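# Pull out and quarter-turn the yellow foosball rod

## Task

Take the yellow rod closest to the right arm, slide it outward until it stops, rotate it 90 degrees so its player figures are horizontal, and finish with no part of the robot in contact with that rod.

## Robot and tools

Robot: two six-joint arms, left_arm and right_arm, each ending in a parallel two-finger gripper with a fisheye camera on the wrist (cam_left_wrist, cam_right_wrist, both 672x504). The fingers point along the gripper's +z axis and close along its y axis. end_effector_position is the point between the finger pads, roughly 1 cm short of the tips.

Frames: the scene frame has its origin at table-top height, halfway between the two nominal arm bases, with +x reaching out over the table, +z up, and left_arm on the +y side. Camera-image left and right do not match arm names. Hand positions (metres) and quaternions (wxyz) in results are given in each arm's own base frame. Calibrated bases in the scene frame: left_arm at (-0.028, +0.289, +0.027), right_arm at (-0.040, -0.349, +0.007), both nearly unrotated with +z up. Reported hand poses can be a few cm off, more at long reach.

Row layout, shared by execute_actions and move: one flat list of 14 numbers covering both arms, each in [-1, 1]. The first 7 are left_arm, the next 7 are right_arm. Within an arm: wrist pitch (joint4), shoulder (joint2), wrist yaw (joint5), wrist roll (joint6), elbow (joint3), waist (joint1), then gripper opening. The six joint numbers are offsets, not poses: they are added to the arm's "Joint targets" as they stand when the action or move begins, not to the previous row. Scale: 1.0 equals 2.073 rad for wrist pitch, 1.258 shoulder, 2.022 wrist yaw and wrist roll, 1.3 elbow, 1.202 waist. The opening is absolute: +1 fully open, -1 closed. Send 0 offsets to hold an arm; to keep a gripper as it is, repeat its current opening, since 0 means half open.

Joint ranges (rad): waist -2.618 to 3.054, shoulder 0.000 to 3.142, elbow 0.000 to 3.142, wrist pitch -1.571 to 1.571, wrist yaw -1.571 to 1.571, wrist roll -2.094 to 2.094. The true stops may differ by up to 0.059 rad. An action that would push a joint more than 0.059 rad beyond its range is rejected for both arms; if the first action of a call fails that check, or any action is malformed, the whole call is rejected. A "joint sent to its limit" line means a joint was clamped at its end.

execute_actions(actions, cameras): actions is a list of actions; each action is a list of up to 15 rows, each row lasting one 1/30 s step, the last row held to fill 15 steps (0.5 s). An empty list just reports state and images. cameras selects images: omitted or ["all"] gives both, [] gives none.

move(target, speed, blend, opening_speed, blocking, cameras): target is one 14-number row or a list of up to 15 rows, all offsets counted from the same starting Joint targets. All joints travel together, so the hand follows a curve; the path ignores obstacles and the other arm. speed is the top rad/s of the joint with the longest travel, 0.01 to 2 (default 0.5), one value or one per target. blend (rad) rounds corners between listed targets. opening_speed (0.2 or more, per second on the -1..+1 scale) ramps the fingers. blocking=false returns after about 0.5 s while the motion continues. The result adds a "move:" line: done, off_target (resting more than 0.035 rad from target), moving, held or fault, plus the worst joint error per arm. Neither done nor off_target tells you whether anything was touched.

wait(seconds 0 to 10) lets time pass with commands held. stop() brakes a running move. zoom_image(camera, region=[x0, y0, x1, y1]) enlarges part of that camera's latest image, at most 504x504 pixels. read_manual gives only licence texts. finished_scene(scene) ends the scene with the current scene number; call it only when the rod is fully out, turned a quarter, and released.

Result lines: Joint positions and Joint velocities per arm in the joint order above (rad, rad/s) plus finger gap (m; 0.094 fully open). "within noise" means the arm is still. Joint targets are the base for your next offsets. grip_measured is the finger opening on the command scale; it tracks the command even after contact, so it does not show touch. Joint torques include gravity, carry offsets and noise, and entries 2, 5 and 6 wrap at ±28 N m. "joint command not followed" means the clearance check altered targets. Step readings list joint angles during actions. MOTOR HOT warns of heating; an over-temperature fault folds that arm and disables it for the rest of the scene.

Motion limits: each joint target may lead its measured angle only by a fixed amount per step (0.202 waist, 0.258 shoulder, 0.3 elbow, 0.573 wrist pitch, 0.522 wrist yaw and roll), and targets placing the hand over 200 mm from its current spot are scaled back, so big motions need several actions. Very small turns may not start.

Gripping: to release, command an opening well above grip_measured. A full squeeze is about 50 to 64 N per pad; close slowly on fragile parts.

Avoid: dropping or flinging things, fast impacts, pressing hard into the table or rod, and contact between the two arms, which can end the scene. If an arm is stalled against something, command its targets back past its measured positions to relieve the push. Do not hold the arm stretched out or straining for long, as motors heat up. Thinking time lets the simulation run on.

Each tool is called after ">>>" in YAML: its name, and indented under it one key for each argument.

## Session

>>> execute_actions:
  actions: []

Scene clock: 0.00 s.
left_arm: end_effector_position=(+0.3899, -0.0004, +0.1147) grip_measured=+1.000 end_effector_quat_wxyz=(+0.609, -0.026, +0.793, +0.006) | right_arm: end_effector_position=(+0.3960, -0.0474, +0.1154) grip_measured=+1.000 end_effector_quat_wxyz=(+0.595, +0.094, +0.794, -0.086)
Joint names: [wrist pitch, shoulder, wrist yaw, wrist roll, elbow, waist]
Joint positions: left_arm=[0.911 1.495 -0.08 -0.043 0.322 -0.04 0.094] | right_arm=[0.848 1.518 0.234 0.044 0.38 -0.018 0.094]
Joint velocities: within noise
Joint torques (N m): no reading
Heat: left arm: 41 °C; right arm: 40 °C.
Joint targets: left_arm=[0.899 1.493 -0.081 -0.042 0.324 -0.040] | right_arm=[0.838 1.516 0.234 0.045 0.382 -0.018]
Tool commands: left_gripper/opening=+1.0 right_gripper/opening=+1.0
camera_calibration:
cam_left_wrist: T_world_to_cam=[[0.0221485, -0.980286, 0.196339, -0.0421067], [-0.59358, -0.17092, -0.786415, 0.35714], [0.80447, -0.0991248, -0.585664, -0.125416], [0, 0, 0, 1]] pos_world=[0.313817, 0.00733401, 0.215676]
cam_right_wrist: T_world_to_cam=[[-0.243977, -0.947101, 0.208508, 0.018364], [-0.655381, 0.00254793, -0.755294, 0.379491], [0.714808, -0.320927, -0.621334, -0.108822], [0, 0, 0, 1]] pos_world=[0.330979, -0.0184984, 0.215183]

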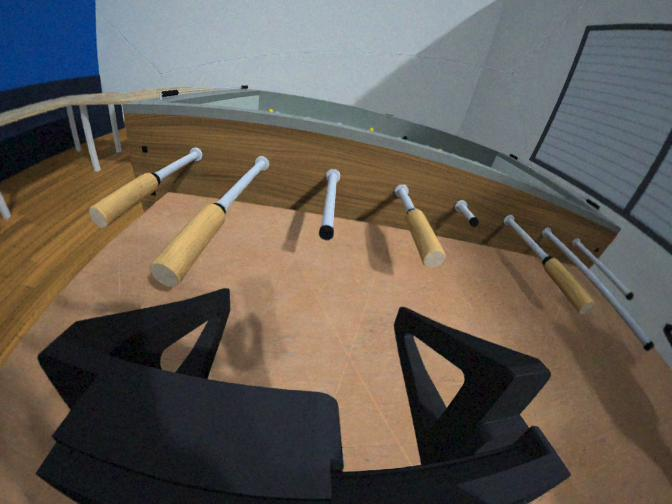

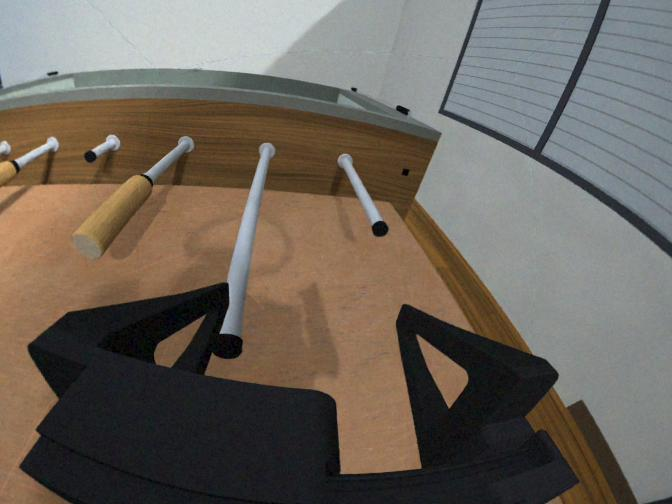

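>>> move:
  target: [0,0,0,0,0,0,1,-0.639,0.019,-0.032,-0.02,0.845,0.098,1]
  speed: 1.0
  cameras: ["cam_right_wrist"]

>>> zoom_image:
  camera: "cam_right_wrist"
  region: [150, 40, 420, 240]

Scene clock: 36.17 s.
left_arm: end_effector_position=(+0.3899, -0.0004, +0.1147) grip_measured=+1.000 end_effector_quat_wxyz=(+0.609, -0.026, +0.793, +0.006) | right_arm: end_effector_position=(+0.4690, +0.0127, +0.3000) grip_measured=+1.000 end_effector_quat_wxyz=(+0.496, +0.010, +0.867, -0.051)
Joint names: [wrist pitch, shoulder, wrist yaw, wrist roll, elbow, waist]
Joint positions: left_arm=[0.911 1.495 -0.08 -0.043 0.322 -0.04 0.094] | right_arm=[-0.468 1.527 0.177 0.013 1.459 0.092 0.094]
Joint velocities: within noise
Joint torques (N m): left_arm=[1.88 -5.72 -0.02 0.02 5.29 -0.05] | right_arm=[1.48 -5.27 0.02 -0.09 8.9 0.76]
Heat: left arm: 41 °C; right arm: 41 °C.
Joint targets: left_arm=[0.899 1.493 -0.081 -0.042 0.324 -0.040] | right_arm=[-0.487 1.539 0.170 0.005 1.481 0.100]
move: done
camera_calibration:
cam_right_wrist: T_world_to_cam=[[-0.0177283, -0.966736, 0.255163, -0.0652511], [-0.811924, -0.135013, -0.567936, 0.58561], [0.583494, -0.217241, -0.782522, 0.0816856], [0, 0, 0, 1]] pos_world=[0.426651, 0.0337299, 0.413159]
Images, in order (width x height): cam_right_wrist 672x504.

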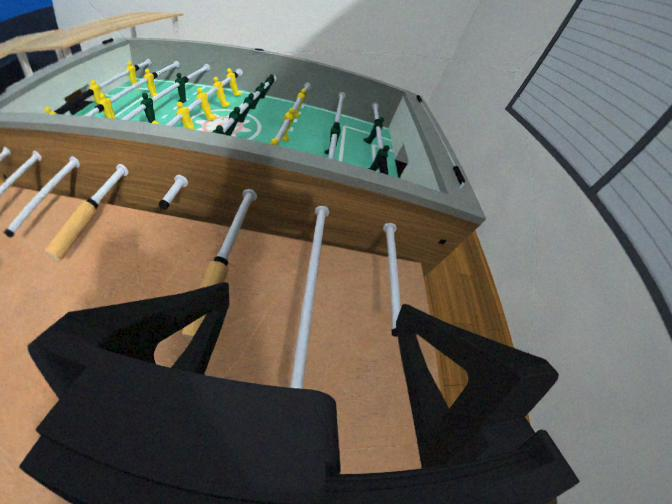

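Scaled by 1.867 from the camera's 672x504 image, which has a finer 960x720 frame.

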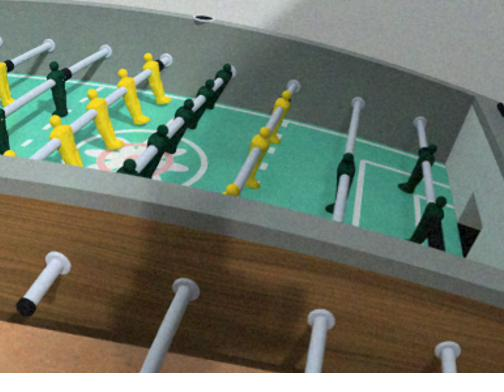

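>>> zoom_image:
  camera: "cam_right_wrist"
  region: [255, 70, 325, 155]

>>> zoom_image:
  camera: "cam_right_wrist"
  region: [170, 180, 340, 340]

Scaled by 5.929 from the camera's 672x504 image, which has a finer 960x720 frame.

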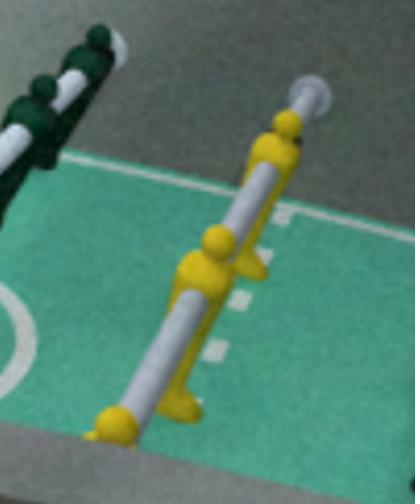

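Scaled by 2.965 from the camera's 672x504 image, which has a finer 960x720 frame.

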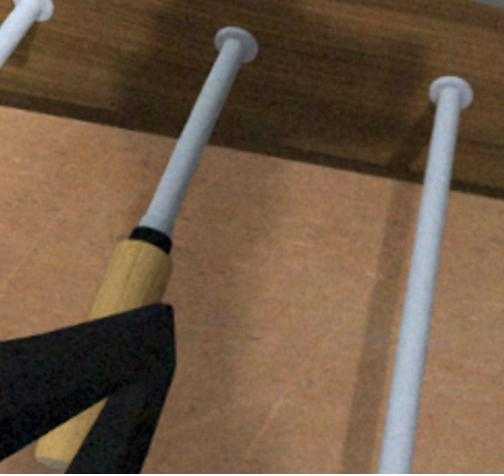

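>>> move:
  target: [0,0,0,0,0,0,1,0.7516,0.426,0.1663,-0.0025,-0.367,0.263,1]
  speed: 1.0
  cameras: ["cam_right_wrist"]

Scene clock: 67.33 s.
left_arm: end_effector_position=(+0.3899, -0.0004, +0.1147) grip_measured=+1.000 end_effector_quat_wxyz=(+0.609, -0.026, +0.793, +0.006) | right_arm: end_effector_position=(+0.5346, +0.1423, +0.1781) grip_measured=+1.000 end_effector_quat_wxyz=(+0.717, +0.038, +0.696, -0.022)
Joint names: [wrist pitch, shoulder, wrist yaw, wrist roll, elbow, waist]
Joint positions: left_arm=[0.911 1.495 -0.08 -0.043 0.322 -0.04 0.094] | right_arm=[1.071 2.06 0.498 0.008 1.021 0.413 0.094]
Joint velocities: within noise
Joint torques (N m): left_arm=[1.88 -5.76 -0.02 0.01 5.34 -0.02] | right_arm=[1.69 -8.13 0.11 -0.09 4.44 0.35]
Heat: left arm: 40 °C; right arm: 41 °C.
Joint targets: left_arm=[0.899 1.493 -0.081 -0.042 0.324 -0.040] | right_arm=[1.071 2.075 0.506 -0.001 1.004 0.416]
move: done
camera_calibration:
cam_right_wrist: T_world_to_cam=[[-0.137267, -0.978491, 0.153991, 0.175878], [-0.38242, -0.0910583, -0.919491, 0.413814], [0.913736, -0.185105, -0.361695, -0.279959], [0, 0, 0, 1]] pos_world=[0.438201, 0.157954, 0.252154]
Images, in order (width x height): cam_right_wrist 672x504.

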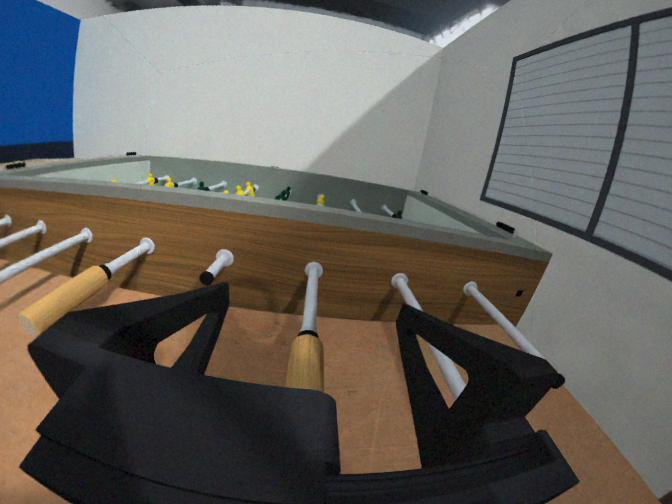

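>>> move:
  target: [0,0,0,0,0,0,1,0.143,0.2345,0.0055,0,-0.0246,0.01,1]
  speed: 0.5
  cameras: ["cam_right_wrist"]

Scene clock: 111.70 s.
left_arm: end_effector_position=(+0.3899, -0.0004, +0.1147) grip_measured=+1.000 end_effector_quat_wxyz=(+0.609, -0.026, +0.793, +0.006) | right_arm: end_effector_position=(+0.5280, +0.1420, +0.0768) grip_measured=+1.000 end_effector_quat_wxyz=(+0.706, +0.034, +0.707, -0.029)
Joint names: [wrist pitch, shoulder, wrist yaw, wrist roll, elbow, waist]
Joint positions: left_arm=[0.911 1.495 -0.08 -0.043 0.322 -0.04 0.094] | right_arm=[1.368 2.354 0.509 0.008 0.984 0.42 0.094]
Joint velocities: within noise
Joint torques (N m): left_arm=[1.89 -5.78 -0.02 0.02 5.33 -0.03] | right_arm=[1.72 -8.73 0.13 -0.09 3.25 0.77]
Heat: left arm: 40 °C; right arm: 41 °C.
Joint targets: left_arm=[0.899 1.493 -0.081 -0.042 0.324 -0.040] | right_arm=[1.367 2.370 0.517 0.000 0.972 0.428]
move: done
camera_calibration:
cam_right_wrist: T_world_to_cam=[[-0.135438, -0.975758, 0.17191, 0.187528], [-0.411783, -0.102377, -0.905513, 0.334155], [0.901161, -0.19343, -0.387935, -0.300715], [0, 0, 0, 1]] pos_world=[0.433991, 0.159025, 0.153686]
Images, in order (width x height): cam_right_wrist 672x504.

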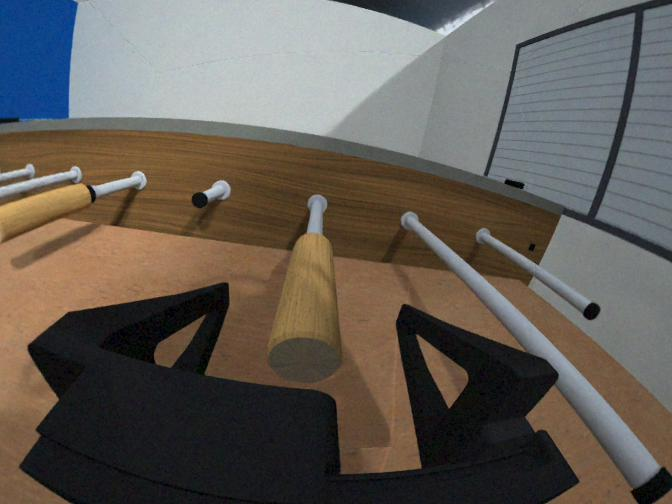

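>>> move:
  target:
    - [0,0,0,0,0,0,1,0,0,0.0037,0,0,0.006,0.4]
    - [0,0,0,0,0,0,1,0,0,0.0037,-0.742,0,0.006,-0.7]
    - [0,0,0,0,0,0,1,0,0,0.0037,0,0,0.006,-0.7]
  speed: [0.5,1.0,0.8]
  opening_speed: 1.2
  cameras: ["cam_right_wrist"]

Scene clock: 127.57 s.
left_arm: end_effector_position=(+0.3899, -0.0004, +0.1147) grip_measured=+1.000 end_effector_quat_wxyz=(+0.609, -0.026, +0.793, +0.006) | right_arm: end_effector_position=(+0.5270, +0.1473, +0.0708) grip_measured=-0.311 end_effector_quat_wxyz=(+0.697, +0.011, +0.715, -0.040)
Joint names: [wrist pitch, shoulder, wrist yaw, wrist roll, elbow, waist]
Joint positions: left_arm=[0.911 1.495 -0.08 -0.043 0.322 -0.04 0.094] | right_arm=[1.345 2.356 0.499 -0.028 0.984 0.427 0.032]
Joint velocities: within noise
Joint torques (N m): left_arm=[1.89 -5.71 -0.04 0.02 5.34 0.01] | right_arm=[1.91 -8.83 0.33 0.24 3.25 0.76]
Heat: left arm: 40 °C; right arm: 42 °C.
Joint targets: left_arm=[0.899 1.493 -0.081 -0.042 0.324 -0.040] | right_arm=[1.368 2.370 0.524 0.000 0.972 0.435]
move: done
camera_calibration:
cam_right_wrist: T_world_to_cam=[[-0.113709, -0.968893, 0.219812, 0.177763], [-0.432225, -0.15097, -0.889039, 0.345631], [0.894568, -0.1961, -0.401613, -0.296281], [0, 0, 0, 1]] pos_world=[0.434647, 0.166312, 0.149214]
Images, in order (width x height): cam_right_wrist 672x504.

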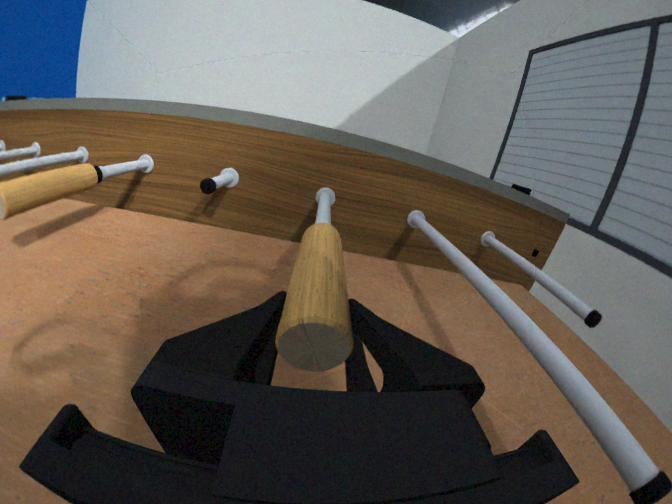

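>>> move:
  target:
    - [0,0,0,0,0,0,1,-0.208,-0.1757,-0.012,0.059,-0.0115,0.008,-0.7]
    - [0,0,0,0,0,0,1,-0.4043,-0.3335,-0.01,0.1286,-0.0328,0.038,-0.7]
    - [0,0,0,0,0,0,1,-0.551,-0.415,-0.0263,0.175,-0.0125,0.0566,-0.7]
  speed: 0.5
  blend: 0.05
  cameras: ["cam_right_wrist"]

Scene clock: 164.10 s.
left_arm: end_effector_position=(+0.3899, -0.0004, +0.1147) grip_measured=+1.000 end_effector_quat_wxyz=(+0.609, -0.026, +0.793, +0.006) | right_arm: end_effector_position=(+0.4565, +0.1514, +0.0699) grip_measured=-0.311 end_effector_quat_wxyz=(+0.478, +0.034, +0.877, -0.028)
Joint names: [wrist pitch, shoulder, wrist yaw, wrist roll, elbow, waist]
Joint positions: left_arm=[0.911 1.495 -0.08 -0.043 0.322 -0.04 0.094] | right_arm=[0.271 1.877 0.487 0.328 0.946 0.492 0.032]
Joint velocities: within noise
Joint torques (N m): left_arm=[1.88 -5.78 -0.03 0.02 5.31 -0.03] | right_arm=[1.07 -10.37 0.06 0.26 6.61 1.03]
Heat: left arm: 40 °C; right arm: 44 °C.
Joint targets: left_arm=[0.899 1.493 -0.081 -0.042 0.324 -0.040] | right_arm=[0.225 1.848 0.471 0.354 0.956 0.503]
move: off_target (right_arm); right_arm: the wrist pitch is farthest, 0.045 rad from its target
camera_calibration:
cam_right_wrist: T_world_to_cam=[[-0.0301208, -0.980676, 0.193307, 0.139383], [-0.836271, -0.0812047, -0.542269, 0.464608], [0.547488, -0.177991, -0.817665, -0.0480169], [0, 0, 0, 1]] pos_world=[0.419026, 0.165872, 0.185737]
Images, in order (width x height): cam_right_wrist 672x504.

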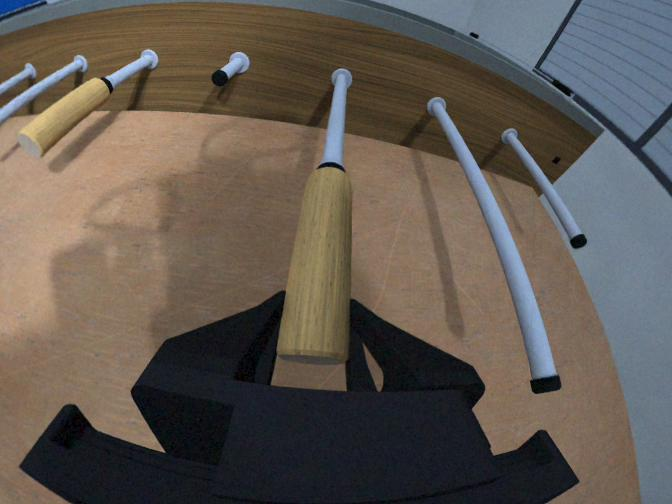

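>>> move:
  target: [0,0,0,0,0,0,1,-0.097,-0.057,-0.011,0.0307,0.013,0.0125,-0.7]
  speed: 0.4
  cameras: ["cam_right_wrist"]

Scene clock: 175.87 s.
left_arm: end_effector_position=(+0.3899, -0.0004, +0.1147) grip_measured=+1.000 end_effector_quat_wxyz=(+0.609, -0.026, +0.793, +0.006) | right_arm: end_effector_position=(+0.4454, +0.1528, +0.0727) grip_measured=-0.311 end_effector_quat_wxyz=(+0.450, +0.039, +0.892, -0.022)
Joint names: [wrist pitch, shoulder, wrist yaw, wrist roll, elbow, waist]
Joint positions: left_arm=[0.911 1.495 -0.08 -0.043 0.322 -0.04 0.094] | right_arm=[0.141 1.834 0.466 0.375 0.966 0.499 0.032]
Joint velocities: within noise
Joint torques (N m): left_arm=[1.89 -5.78 -0.02 0.02 5.34 -0.03] | right_arm=[0.42 -12.59 0.06 0.45 6.43 1.77]
Heat: left arm: 40 °C; right arm: 43 °C.
Joint targets: left_arm=[0.899 1.493 -0.081 -0.042 0.324 -0.040] | right_arm=[0.024 1.776 0.449 0.416 0.972 0.519]
move: off_target (right_arm); right_arm: the wrist pitch is farthest, 0.118 rad from its target
camera_calibration:
cam_right_wrist: T_world_to_cam=[[-0.0221246, -0.983952, 0.177057, 0.138047], [-0.868292, -0.0688736, -0.491248, 0.465652], [0.495559, -0.164606, -0.852834, -0.0157583], [0, 0, 0, 1]] pos_world=[0.415185, 0.165308, 0.190869]
Images, in order (width x height): cam_right_wrist 672x504.

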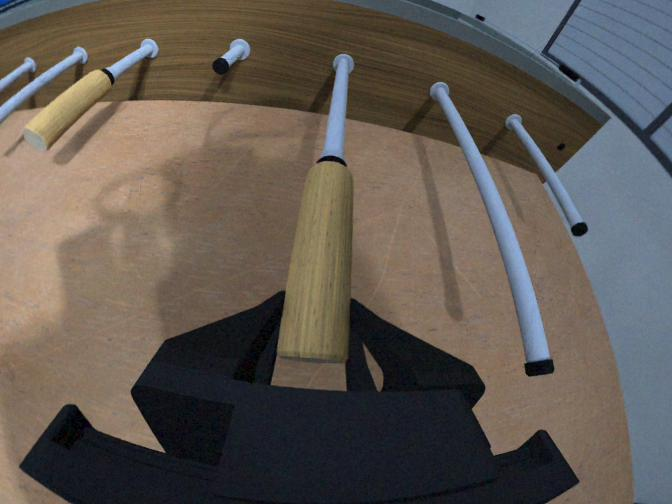

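>>> move:
  target: [0,0,0,0,0,0,1,-0.021,-0.06,-0.009,0.0094,-0.044,0.0175,-0.7]
  speed: 0.4
  cameras: ["cam_right_wrist"]

Scene clock: 191.17 s.
left_arm: end_effector_position=(+0.3899, -0.0004, +0.1147) grip_measured=+1.000 end_effector_quat_wxyz=(+0.609, -0.026, +0.793, +0.006) | right_arm: end_effector_position=(+0.4445, +0.1526, +0.0774) grip_measured=-0.311 end_effector_quat_wxyz=(+0.450, +0.045, +0.892, -0.008)
Joint names: [wrist pitch, shoulder, wrist yaw, wrist roll, elbow, waist]
Joint positions: left_arm=[0.911 1.495 -0.08 -0.043 0.322 -0.04 0.094] | right_arm=[0.134 1.813 0.44 0.389 0.96 0.491 0.032]
Joint velocities: within noise
Joint torques (N m): left_arm=[1.88 -5.76 -0.03 0.02 5.29 -0.09] | right_arm=[0.12 -17.03 0.15 0.51 2.88 4.4]
Heat: left arm: 40 °C; right arm: 44 °C.
Joint targets: left_arm=[0.899 1.493 -0.081 -0.042 0.324 -0.040] | right_arm=[-0.019 1.701 0.431 0.435 0.915 0.539]
move: off_target (right_arm); right_arm: the wrist pitch is farthest, 0.154 rad from its target
camera_calibration:
cam_right_wrist: T_world_to_cam=[[-0.0199725, -0.989015, 0.146462, 0.139176], [-0.868058, -0.0555296, -0.493348, 0.465164], [0.496061, -0.136991, -0.857413, -0.0153994], [0, 0, 0, 1]] pos_world=[0.414208, 0.161368, 0.1959]
Images, in order (width x height): cam_right_wrist 672x504.

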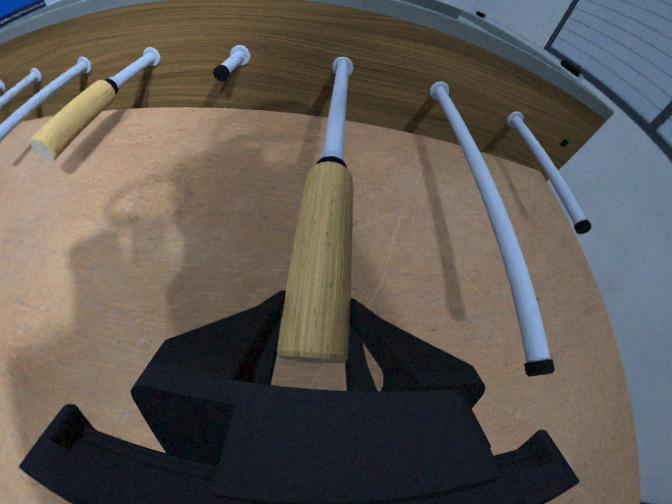

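>>> move:
  target:
    - [0,0,0,0,0,0,1,0.074,0.089,0.0045,-0.0227,0.0346,-0.04,-0.7]
    - [0,0,0,0,0,0,1,0.074,0.089,0.0045,-0.0227,0.0346,-0.04,1]
    - [0,0,0,0,0,0,1,-0.071,0.089,0.0045,-0.0227,0.265,-0.04,1]
    - [0,0,0,0,0,0,1,-0.2258,-0.128,-0.065,-0.1657,0.4346,-0.157,1]
  speed: [0.5,0.5,0.5,1.0]
  blend: [0,0,0.05,0]
  opening_speed: 1.5
  cameras: ["cam_right_wrist"]

>>> zoom_image:
  camera: "cam_right_wrist"
  region: [250, 60, 420, 185]

Scene clock: 206.47 s.
left_arm: end_effector_position=(+0.3899, -0.0004, +0.1147) grip_measured=+1.000 end_effector_quat_wxyz=(+0.609, -0.026, +0.793, +0.006) | right_arm: end_effector_position=(+0.4560, +0.1097, +0.3124) grip_measured=+0.998 end_effector_quat_wxyz=(+0.515, -0.026, +0.857, -0.015)
Joint names: [wrist pitch, shoulder, wrist yaw, wrist roll, elbow, waist]
Joint positions: left_arm=[0.911 1.495 -0.08 -0.043 0.322 -0.04 0.094] | right_arm=[-0.468 1.531 0.306 0.109 1.484 0.349 0.094]
Joint velocities: within noise
Joint torques (N m): left_arm=[1.89 -5.79 -0.04 0 5.33 -0.02] | right_arm=[1.47 -5.56 0.11 -0.03 6.93 0.25]
Heat: left arm: 40 °C; right arm: 45 °C.
Joint targets: left_arm=[0.899 1.493 -0.081 -0.042 0.324 -0.040] | right_arm=[-0.488 1.540 0.299 0.100 1.480 0.351]
move: done
camera_calibration:
cam_right_wrist: T_world_to_cam=[[0.0684974, -0.97023, 0.232297, -0.00667253], [-0.772628, -0.198896, -0.602899, 0.595129], [0.631153, -0.138182, -0.76325, 0.0835844], [0, 0, 0, 1]] pos_world=[0.407515, 0.123445, 0.424148]
Images, in order (width x height): cam_right_wrist 672x504.

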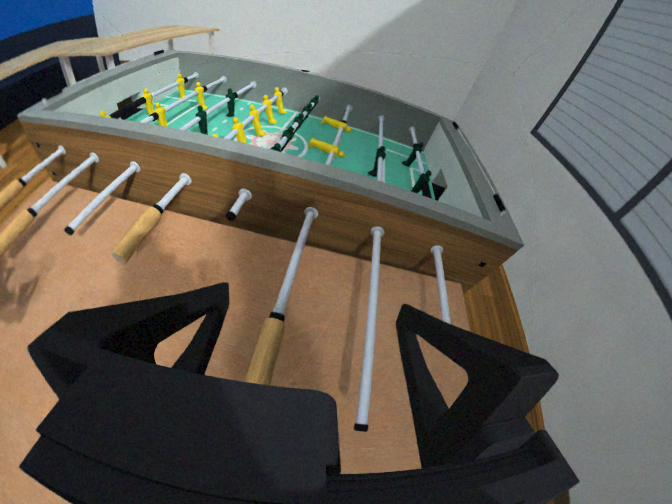

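Scaled by 2.965 from the camera's 672x504 image, which has a finer 960x720 frame.

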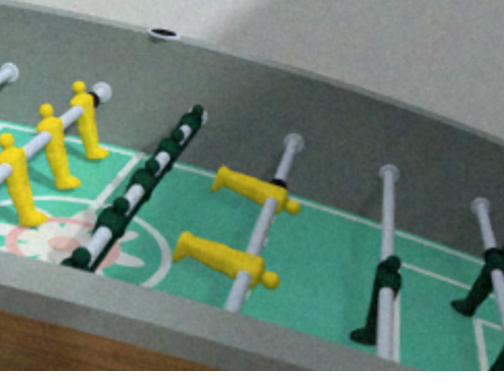

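>>> zoom_image:
  camera: "cam_right_wrist"
  region: [300, 100, 360, 165]

Scaled by 7.754 from the camera's 672x504 image, which has a finer 960x720 frame.

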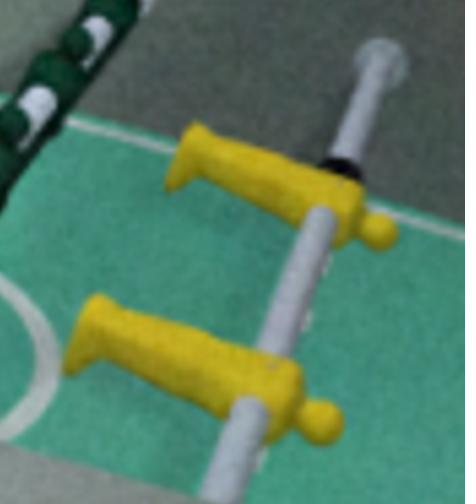

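>>> move:
  target: [0,0,0,0,0,0,1,0.241,0.3016,0.055,0.1355,-0.2885,0.09,1]
  speed: 0.7
  cameras: ["cam_right_wrist"]

Scene clock: 271.10 s.
left_arm: end_effector_position=(+0.3899, -0.0004, +0.1147) grip_measured=+1.000 end_effector_quat_wxyz=(+0.609, -0.026, +0.793, +0.006) | right_arm: end_effector_position=(+0.4686, +0.1530, +0.0671) grip_measured=+0.998 end_effector_quat_wxyz=(+0.415, +0.034, +0.909, -0.019)
Joint names: [wrist pitch, shoulder, wrist yaw, wrist roll, elbow, waist]
Joint positions: left_arm=[0.911 1.495 -0.08 -0.043 0.322 -0.04 0.094] | right_arm=[0.009 1.915 0.397 0.362 1.116 0.454 0.094]
Joint velocities: within noise
Joint torques (N m): left_arm=[1.89 -5.74 -0.04 0 5.31 -0.08] | right_arm=[1.39 -8.31 0.36 0.11 5.39 0.53]
Heat: left arm: 39 °C; right arm: 42 °C.
Joint targets: left_arm=[0.899 1.493 -0.081 -0.042 0.324 -0.040] | right_arm=[0.012 1.919 0.410 0.373 1.105 0.459]
move: done
camera_calibration:
cam_right_wrist: T_world_to_cam=[[0.0034024, -0.984787, 0.173735, 0.128085], [-0.902793, -0.0777428, -0.422991, 0.495987], [0.430063, -0.155408, -0.889323, -0.000266904], [0, 0, 0, 1]] pos_world=[0.447452, 0.164655, 0.187308]
Images, in order (width x height): cam_right_wrist 672x504.

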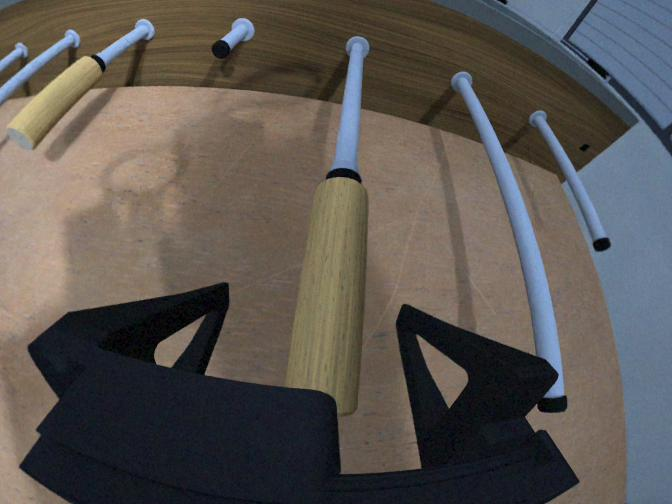

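>>> move:
  target:
    - [0,0,0,0,0,0,1,-0.01,0,0,0,0.023,-0.0075,1]
    - [0,0,0,0,0,0,1,-0.01,0,0,0,0.023,-0.0075,-0.7]
    - [0,0,0,0,0,0,1,-0.041,0.0265,0.0547,-0.0406,0.0554,0.0255,-0.7]
    - [0,0,0,0,0,0,1,-0.041,0.0265,0.0547,-0.0406,0.0554,0.0255,1]
    - [0,0,0,0,0,0,1,-0.186,0.0265,0.0547,-0.0406,0.286,0.0255,1]
    - [0,0,0,0,0,0,1,-0.241,-0.301,-0.055,-0.135,0.2885,-0.09,1]
  speed: [0.5,0.5,0.3,0.5,0.5,1.0]
  blend: [0,0,0,0,0.05,0]
  opening_speed: 1.5
  cameras: ["cam_right_wrist"]

>>> zoom_image:
  camera: "cam_right_wrist"
  region: [300, 100, 360, 165]

Scene clock: 298.03 s.
left_arm: end_effector_position=(+0.3899, -0.0004, +0.1147) grip_measured=+1.000 end_effector_quat_wxyz=(+0.609, -0.026, +0.793, +0.006) | right_arm: end_effector_position=(+0.4550, +0.1106, +0.3096) grip_measured=+0.998 end_effector_quat_wxyz=(+0.512, -0.027, +0.858, -0.015)
Joint names: [wrist pitch, shoulder, wrist yaw, wrist roll, elbow, waist]
Joint positions: left_arm=[0.911 1.495 -0.08 -0.043 0.322 -0.04 0.094] | right_arm=[-0.468 1.53 0.306 0.109 1.476 0.351 0.094]
Joint velocities: within noise
Joint torques (N m): left_arm=[1.89 -5.79 -0.03 0.02 5.29 -0.03] | right_arm=[1.45 -5.41 0.09 -0.15 7.43 -0.01]
Heat: left arm: 39 °C; right arm: 41 °C.
Joint targets: left_arm=[0.899 1.493 -0.081 -0.042 0.324 -0.040] | right_arm=[-0.487 1.541 0.299 0.100 1.480 0.351]
move: done
camera_calibration:
cam_right_wrist: T_world_to_cam=[[0.0720729, -0.969737, 0.233272, -0.00700355], [-0.775609, -0.201537, -0.598175, 0.593056], [0.627085, -0.137815, -0.766662, 0.0850724], [0, 0, 0, 1]] pos_world=[0.407137, 0.124455, 0.421607]
Images, in order (width x height): cam_right_wrist 672x504.

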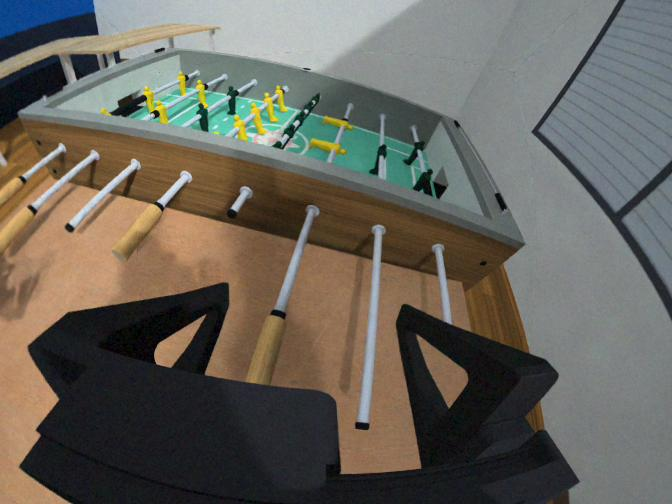

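Scaled by 7.754 from the camera's 672x504 image, which has a finer 960x720 frame.

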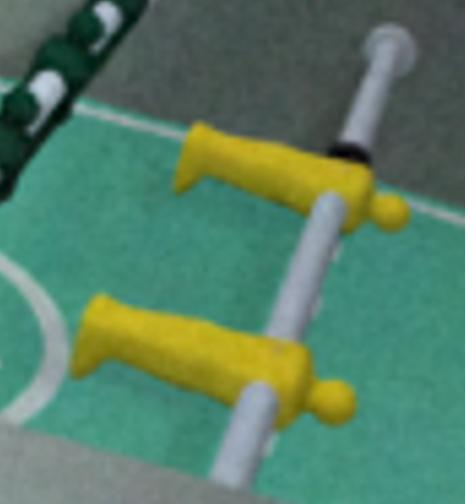

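>>> finished_scene:
  scene: 2
  done: true

The scene is finished: the task was done.


## Next scene

The same job, from a new start.

>>> execute_actions:
  actions: []

Scene clock: 0.00 s.
left_arm: end_effector_position=(+0.4127, +0.0165, +0.1264) grip_measured=+1.000 end_effector_quat_wxyz=(+0.618, -0.002, +0.786, +0.007) | right_arm: end_effector_position=(+0.3903, -0.0463, +0.1052) grip_measured=+1.000 end_effector_quat_wxyz=(+0.587, +0.098, +0.798, -0.097)
Joint names: [wrist pitch, shoulder, wrist yaw, wrist roll, elbow, waist]
Joint positions: left_arm=[0.901 1.55 0.039 0.018 0.411 0.054 0.094] | right_arm=[0.871 1.537 0.276 0.046 0.357 0.003 0.094]
Joint velocities: within noise
Joint torques (N m): no reading
Heat: left arm: 38 °C; right arm: 38 °C.
Joint targets: left_arm=[0.890 1.548 0.039 0.020 0.413 0.054] | right_arm=[0.861 1.535 0.277 0.048 0.359 0.003]
Tool commands: left_gripper/opening=+1.0 right_gripper/opening=+1.0
camera_calibration:
cam_left_wrist: T_world_to_cam=[[-0.0177715, -0.985886, 0.166469, -0.00802584], [-0.580773, -0.125349, -0.804357, 0.379017], [0.813871, -0.110976, -0.570349, -0.140832], [0, 0, 0, 1]] pos_world=[0.334599, 0.0239679, 0.225878]
cam_right_wrist: T_world_to_cam=[[-0.258995, -0.939858, 0.222685, 0.0248201], [-0.669392, 0.00845401, -0.742861, 0.372449], [0.696301, -0.341461, -0.631323, -0.10339], [0, 0, 0, 1]] pos_world=[0.327733, -0.0151249, 0.205878]

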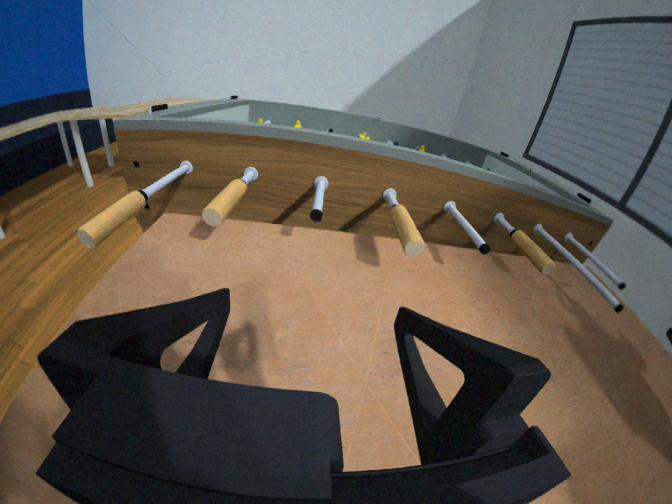

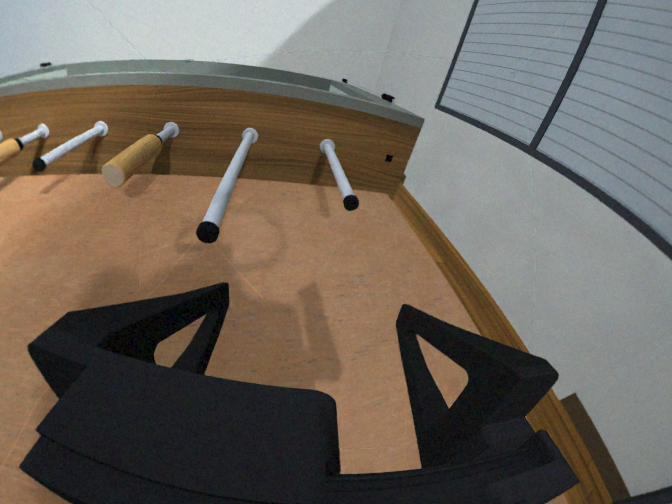

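>>> move:
  target: [0,0,0,0,0,0,1,-0.650,0.004,0.011,0.026,0.862,0.289,1]
  speed: 1.1
  cameras: ["cam_right_wrist"]

>>> zoom_image:
  camera: "cam_right_wrist"
  region: [295, 85, 365, 170]

Scene clock: 12.00 s.
left_arm: end_effector_position=(+0.4127, +0.0165, +0.1264) grip_measured=+1.000 end_effector_quat_wxyz=(+0.618, -0.002, +0.786, +0.007) | right_arm: end_effector_position=(+0.4553, +0.1115, +0.2981) grip_measured=+1.000 end_effector_quat_wxyz=(+0.501, -0.040, +0.864, -0.018)
Joint names: [wrist pitch, shoulder, wrist yaw, wrist roll, elbow, waist]
Joint positions: left_arm=[0.901 1.55 0.039 0.018 0.411 0.054 0.094] | right_arm=[-0.467 1.537 0.289 0.09 1.459 0.347 0.094]
Joint velocities: within noise
Joint torques (N m): left_arm=[1.86 -6.75 0 0.01 5.64 -0.05] | right_arm=[1.42 -6.19 0.26 0.13 8.75 0.4]
Heat: left arm: 38 °C; right arm: 38 °C.
Joint targets: left_arm=[0.890 1.548 0.039 0.020 0.413 0.054] | right_arm=[-0.486 1.540 0.300 0.100 1.480 0.351]
move: done
camera_calibration:
cam_right_wrist: T_world_to_cam=[[0.0965427, -0.963952, 0.247944, -0.0197117], [-0.78639, -0.226575, -0.574678, 0.587263], [0.61014, -0.139499, -0.779916, 0.0880336], [0, 0, 0, 1]] pos_world=[0.410008, 0.126339, 0.411033]
Images, in order (width x height): cam_right_wrist 672x504.

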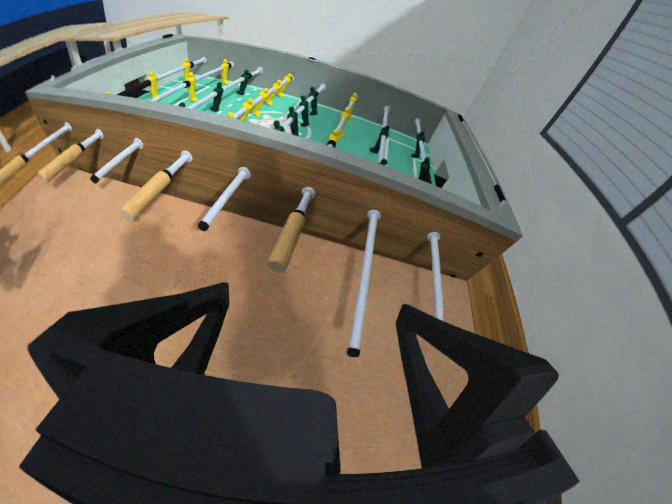

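Scaled by 5.929 from the camera's 672x504 image, which has a finer 960x720 frame.

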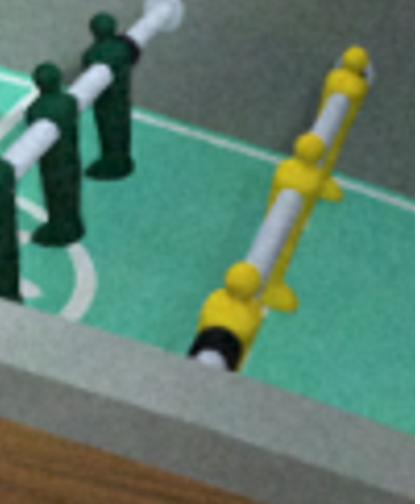

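>>> move:
  target: [0,0,0,0,0,0,1,0.6355,0.661,0.061,-0.0495,0.038,-0.003,1]
  speed: 1.0
  cameras: ["cam_right_wrist"]

Scene clock: 36.60 s.
left_arm: end_effector_position=(+0.4127, +0.0165, +0.1264) grip_measured=+1.000 end_effector_quat_wxyz=(+0.618, -0.002, +0.786, +0.007) | right_arm: end_effector_position=(+0.6323, +0.1532, +0.1543) grip_measured=+1.000 end_effector_quat_wxyz=(+0.699, +0.024, +0.714, -0.024)
Joint names: [wrist pitch, shoulder, wrist yaw, wrist roll, elbow, waist]
Joint positions: left_arm=[0.901 1.55 0.039 0.018 0.411 0.054 0.094] | right_arm=[0.831 2.358 0.414 0.008 1.504 0.347 0.094]
Joint velocities: within noise
Joint torques (N m): left_arm=[1.85 -6.79 -0.02 0.02 5.65 -0.05] | right_arm=[1.71 -11.19 0.13 -0.09 8.24 0.09]
Heat: left arm: 38 °C; right arm: 39 °C.
Joint targets: left_arm=[0.890 1.548 0.039 0.020 0.413 0.054] | right_arm=[0.831 2.371 0.423 0.000 1.529 0.347]
move: done
camera_calibration:
cam_right_wrist: T_world_to_cam=[[-0.111635, -0.977242, 0.180375, 0.183192], [-0.426455, -0.116835, -0.896931, 0.458628], [0.897593, -0.177051, -0.403707, -0.360304], [0, 0, 0, 1]] pos_world=[0.539442, 0.168815, 0.232857]
Images, in order (width x height): cam_right_wrist 672x504.

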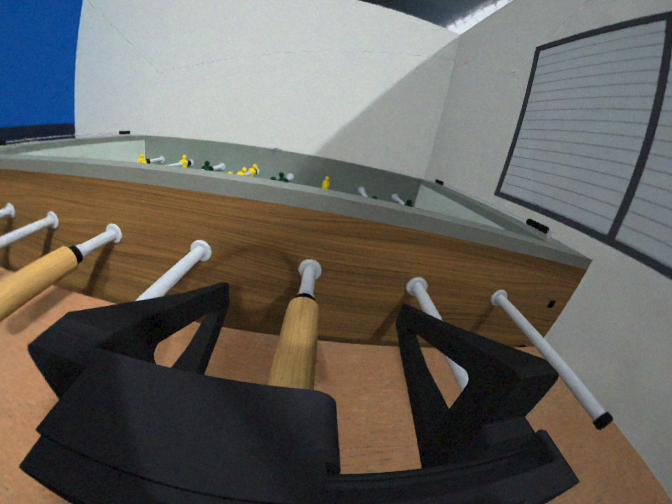

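>>> move:
  target: [0,0,0,0,0,0,1,0.0753,0.2194,0.0302,0,0.1023,0.0266,1]
  speed: 0.5
  cameras: ["cam_right_wrist"]

Scene clock: 63.77 s.
left_arm: end_effector_position=(+0.4127, +0.0165, +0.1264) grip_measured=+1.000 end_effector_quat_wxyz=(+0.618, -0.002, +0.786, +0.007) | right_arm: end_effector_position=(+0.6471, +0.1670, +0.0747) grip_measured=+1.000 end_effector_quat_wxyz=(+0.705, +0.038, +0.707, -0.034)
Joint names: [wrist pitch, shoulder, wrist yaw, wrist roll, elbow, waist]
Joint positions: left_arm=[0.901 1.55 0.039 0.018 0.411 0.054 0.094] | right_arm=[0.987 2.63 0.475 0.008 1.639 0.373 0.094]
Joint velocities: within noise
Joint torques (N m): left_arm=[1.86 -6.78 -0.01 0.01 5.6 -0.05] | right_arm=[1.67 -11.85 0.11 -0.08 7.58 0.57]
Heat: left arm: 38 °C; right arm: 42 °C.
Joint targets: left_arm=[0.890 1.548 0.039 0.020 0.413 0.054] | right_arm=[0.988 2.647 0.484 0.000 1.662 0.379]
move: done
camera_calibration:
cam_right_wrist: T_world_to_cam=[[-0.148256, -0.973741, 0.172766, 0.236358], [-0.414146, -0.0975094, -0.904972, 0.384603], [0.898055, -0.205718, -0.388815, -0.399935], [0, 0, 0, 1]] pos_world=[0.553487, 0.18538, 0.151719]
Images, in order (width x height): cam_right_wrist 672x504.

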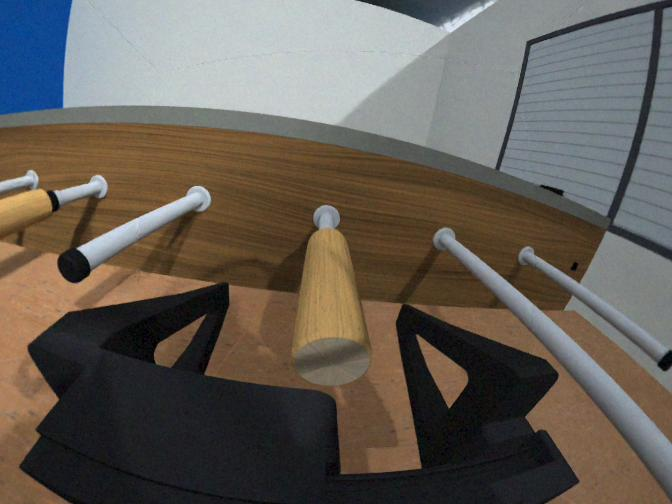

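>>> move:
  target:
    - [0,0,0,0,0,0,1,0,0,-0.0124,0,0,-0.0183,0.4]
    - [0,0,0,0,0,0,1,0,0,-0.0124,-0.777,0,-0.0183,-0.7]
    - [0,0,0,0,0,0,1,0,0,-0.0124,0.007,0,-0.0183,-0.7]
  speed: [0.5,1.0,0.8]
  opening_speed: 1.2
  cameras: ["cam_right_wrist"]

Scene clock: 87.83 s.
left_arm: end_effector_position=(+0.4127, +0.0165, +0.1264) grip_measured=+1.000 end_effector_quat_wxyz=(+0.618, -0.002, +0.786, +0.007) | right_arm: end_effector_position=(+0.6490, +0.1660, +0.0759) grip_measured=-0.314 end_effector_quat_wxyz=(+0.707, +0.025, +0.706, -0.034)
Joint names: [wrist pitch, shoulder, wrist yaw, wrist roll, elbow, waist]
Joint positions: left_arm=[0.901 1.55 0.039 0.018 0.411 0.054 0.094] | right_arm=[0.992 2.63 0.449 -0.013 1.639 0.365 0.032]
Joint velocities: within noise
Joint torques (N m): left_arm=[1.87 -6.82 -0.01 0.02 5.63 -0.01] | right_arm=[1.62 -11.85 0.15 0.36 7.6 -0.64]
Heat: left arm: 39 °C; right arm: 43 °C.
Joint targets: left_arm=[0.890 1.548 0.039 0.020 0.413 0.054] | right_arm=[0.987 2.647 0.459 0.014 1.662 0.357]
move: done
camera_calibration:
cam_right_wrist: T_world_to_cam=[[-0.131632, -0.972734, 0.190947, 0.223119], [-0.409811, -0.121994, -0.903976, 0.387494], [0.902623, -0.197244, -0.382579, -0.406252], [0, 0, 0, 1]] pos_world=[0.554861, 0.184177, 0.152258]
Images, in order (width x height): cam_right_wrist 672x504.

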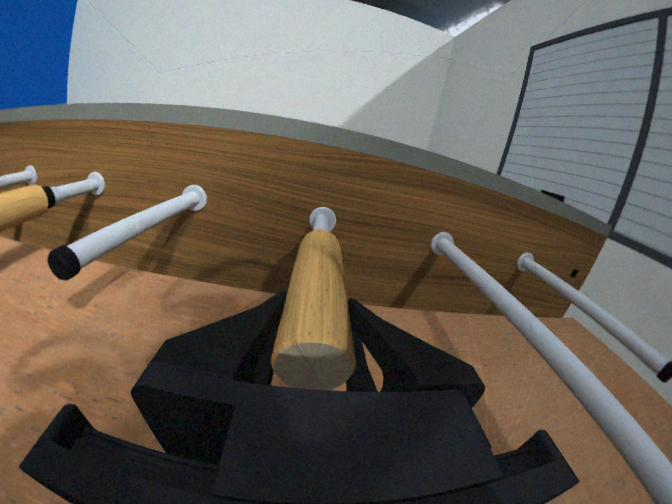

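>>> move:
  target:
    - [0,0,0,0,0,0,1,-0.009,-0.166,0.031,0.0233,-0.217,0.0572,-0.7]
    - [0,0,0,0,0,0,1,-0.07,-0.315,0.0522,0.0646,-0.3773,0.1027,-0.7]
    - [0,0,0,0,0,0,1,-0.213,-0.4745,0.0616,0.130,-0.469,0.150,-0.7]
    - [0,0,0,0,0,0,1,-0.376,-0.5875,0.0507,0.195,-0.480,0.1845,-0.7]
  speed: [0.4,0.4,0.4,0.35]
  blend: 0.05
  cameras: ["cam_right_wrist"]

Scene clock: 128.17 s.
left_arm: end_effector_position=(+0.4127, +0.0165, +0.1264) grip_measured=+1.000 end_effector_quat_wxyz=(+0.618, -0.002, +0.786, +0.007) | right_arm: end_effector_position=(+0.4777, +0.1809, +0.0751) grip_measured=-0.314 end_effector_quat_wxyz=(+0.507, +0.047, +0.861, -0.023)
Joint names: [wrist pitch, shoulder, wrist yaw, wrist roll, elbow, waist]
Joint positions: left_arm=[0.901 1.55 0.039 0.018 0.411 0.054 0.094] | right_arm=[0.317 1.977 0.551 0.359 1.054 0.544 0.032]
Joint velocities: within noise
Joint torques (N m): left_arm=[1.86 -6.76 -0.02 0 5.63 -0.05] | right_arm=[0.54 -14.89 0.35 0.54 4.75 3.17]
Heat: left arm: 39 °C; right arm: 44 °C.
Joint targets: left_arm=[0.890 1.548 0.039 0.020 0.413 0.054] | right_arm=[0.208 1.908 0.561 0.409 1.038 0.579]
move: off_target (right_arm); right_arm: the wrist pitch is farthest, 0.109 rad from its target
camera_calibration:
cam_right_wrist: T_world_to_cam=[[-0.0585778, -0.983532, 0.170977, 0.183795], [-0.798644, -0.056588, -0.599137, 0.469426], [0.598946, -0.171646, -0.782177, -0.0785277], [0, 0, 0, 1]] pos_world=[0.432704, 0.193853, 0.188403]
Images, in order (width x height): cam_right_wrist 672x504.

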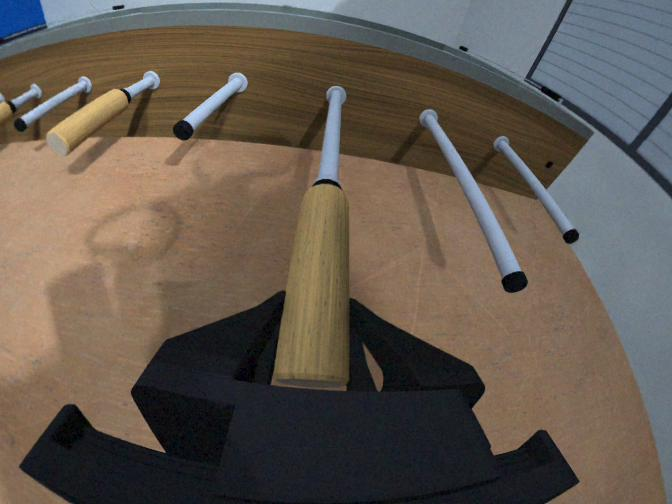

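>>> move:
  target:
    - [0,0,0,0,0,0,1,0.0526,0.055,-0.005,-0.0247,0.012,-0.029,-0.7]
    - [0,0,0,0,0,0,1,0.0526,0.055,-0.005,-0.0247,0.012,-0.029,1]
    - [0,0,0,0,0,0,1,-0.092,0.055,-0.005,-0.0247,0.243,-0.029,1]
    - [0,0,0,0,0,0,1,-0.335,-0.2925,-0.129,-0.153,0.34,-0.19,1]
  speed: [0.5,0.5,0.5,1.0]
  blend: [0,0,0.05,0]
  opening_speed: 1.5
  cameras: ["cam_right_wrist"]

>>> zoom_image:
  camera: "cam_right_wrist"
  region: [290, 90, 370, 170]

Scene clock: 148.63 s.
left_arm: end_effector_position=(+0.4127, +0.0165, +0.1264) grip_measured=+1.000 end_effector_quat_wxyz=(+0.618, -0.002, +0.786, +0.007) | right_arm: end_effector_position=(+0.4547, +0.1116, +0.3088) grip_measured=+0.998 end_effector_quat_wxyz=(+0.512, -0.029, +0.859, -0.016)
Joint names: [wrist pitch, shoulder, wrist yaw, wrist roll, elbow, waist]
Joint positions: left_arm=[0.901 1.55 0.039 0.018 0.411 0.054 0.094] | right_arm=[-0.468 1.53 0.307 0.107 1.475 0.354 0.094]
Joint velocities: within noise
Joint torques (N m): left_arm=[1.86 -6.78 0 0.02 5.65 -0.09] | right_arm=[1.44 -5.56 0.06 -0.08 7.54 -0.28]
Heat: left arm: 39 °C; right arm: 47 °C.
Joint targets: left_arm=[0.890 1.548 0.039 0.020 0.413 0.054] | right_arm=[-0.486 1.540 0.301 0.099 1.480 0.350]
move: done
camera_calibration:
cam_right_wrist: T_world_to_cam=[[0.0747075, -0.968794, 0.236341, -0.00814122], [-0.775809, -0.205371, -0.59661, 0.592629], [0.626529, -0.138784, -0.766942, 0.0852469], [0, 0, 0, 1]] pos_world=[0.406965, 0.125652, 0.420872]
Images, in order (width x height): cam_right_wrist 672x504.

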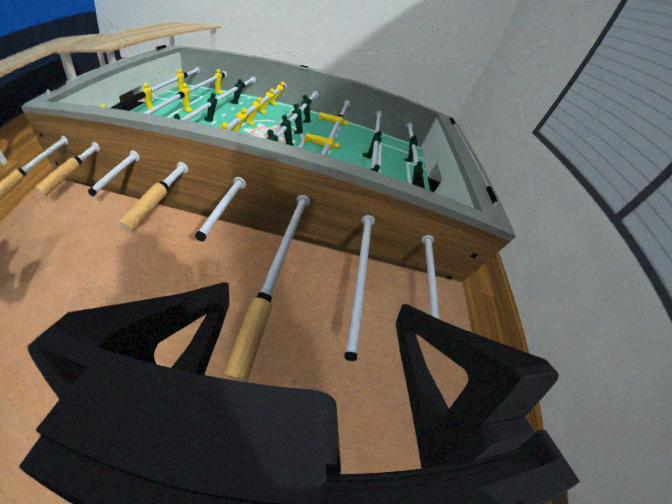

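Scaled by 6.300 from the camera's 672x504 image, which has a finer 960x720 frame.

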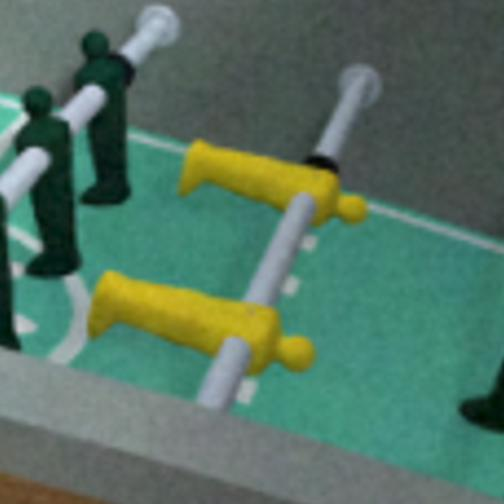

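>>> finished_scene:
  scene: 3
  done: true

The scene is finished: the task was done.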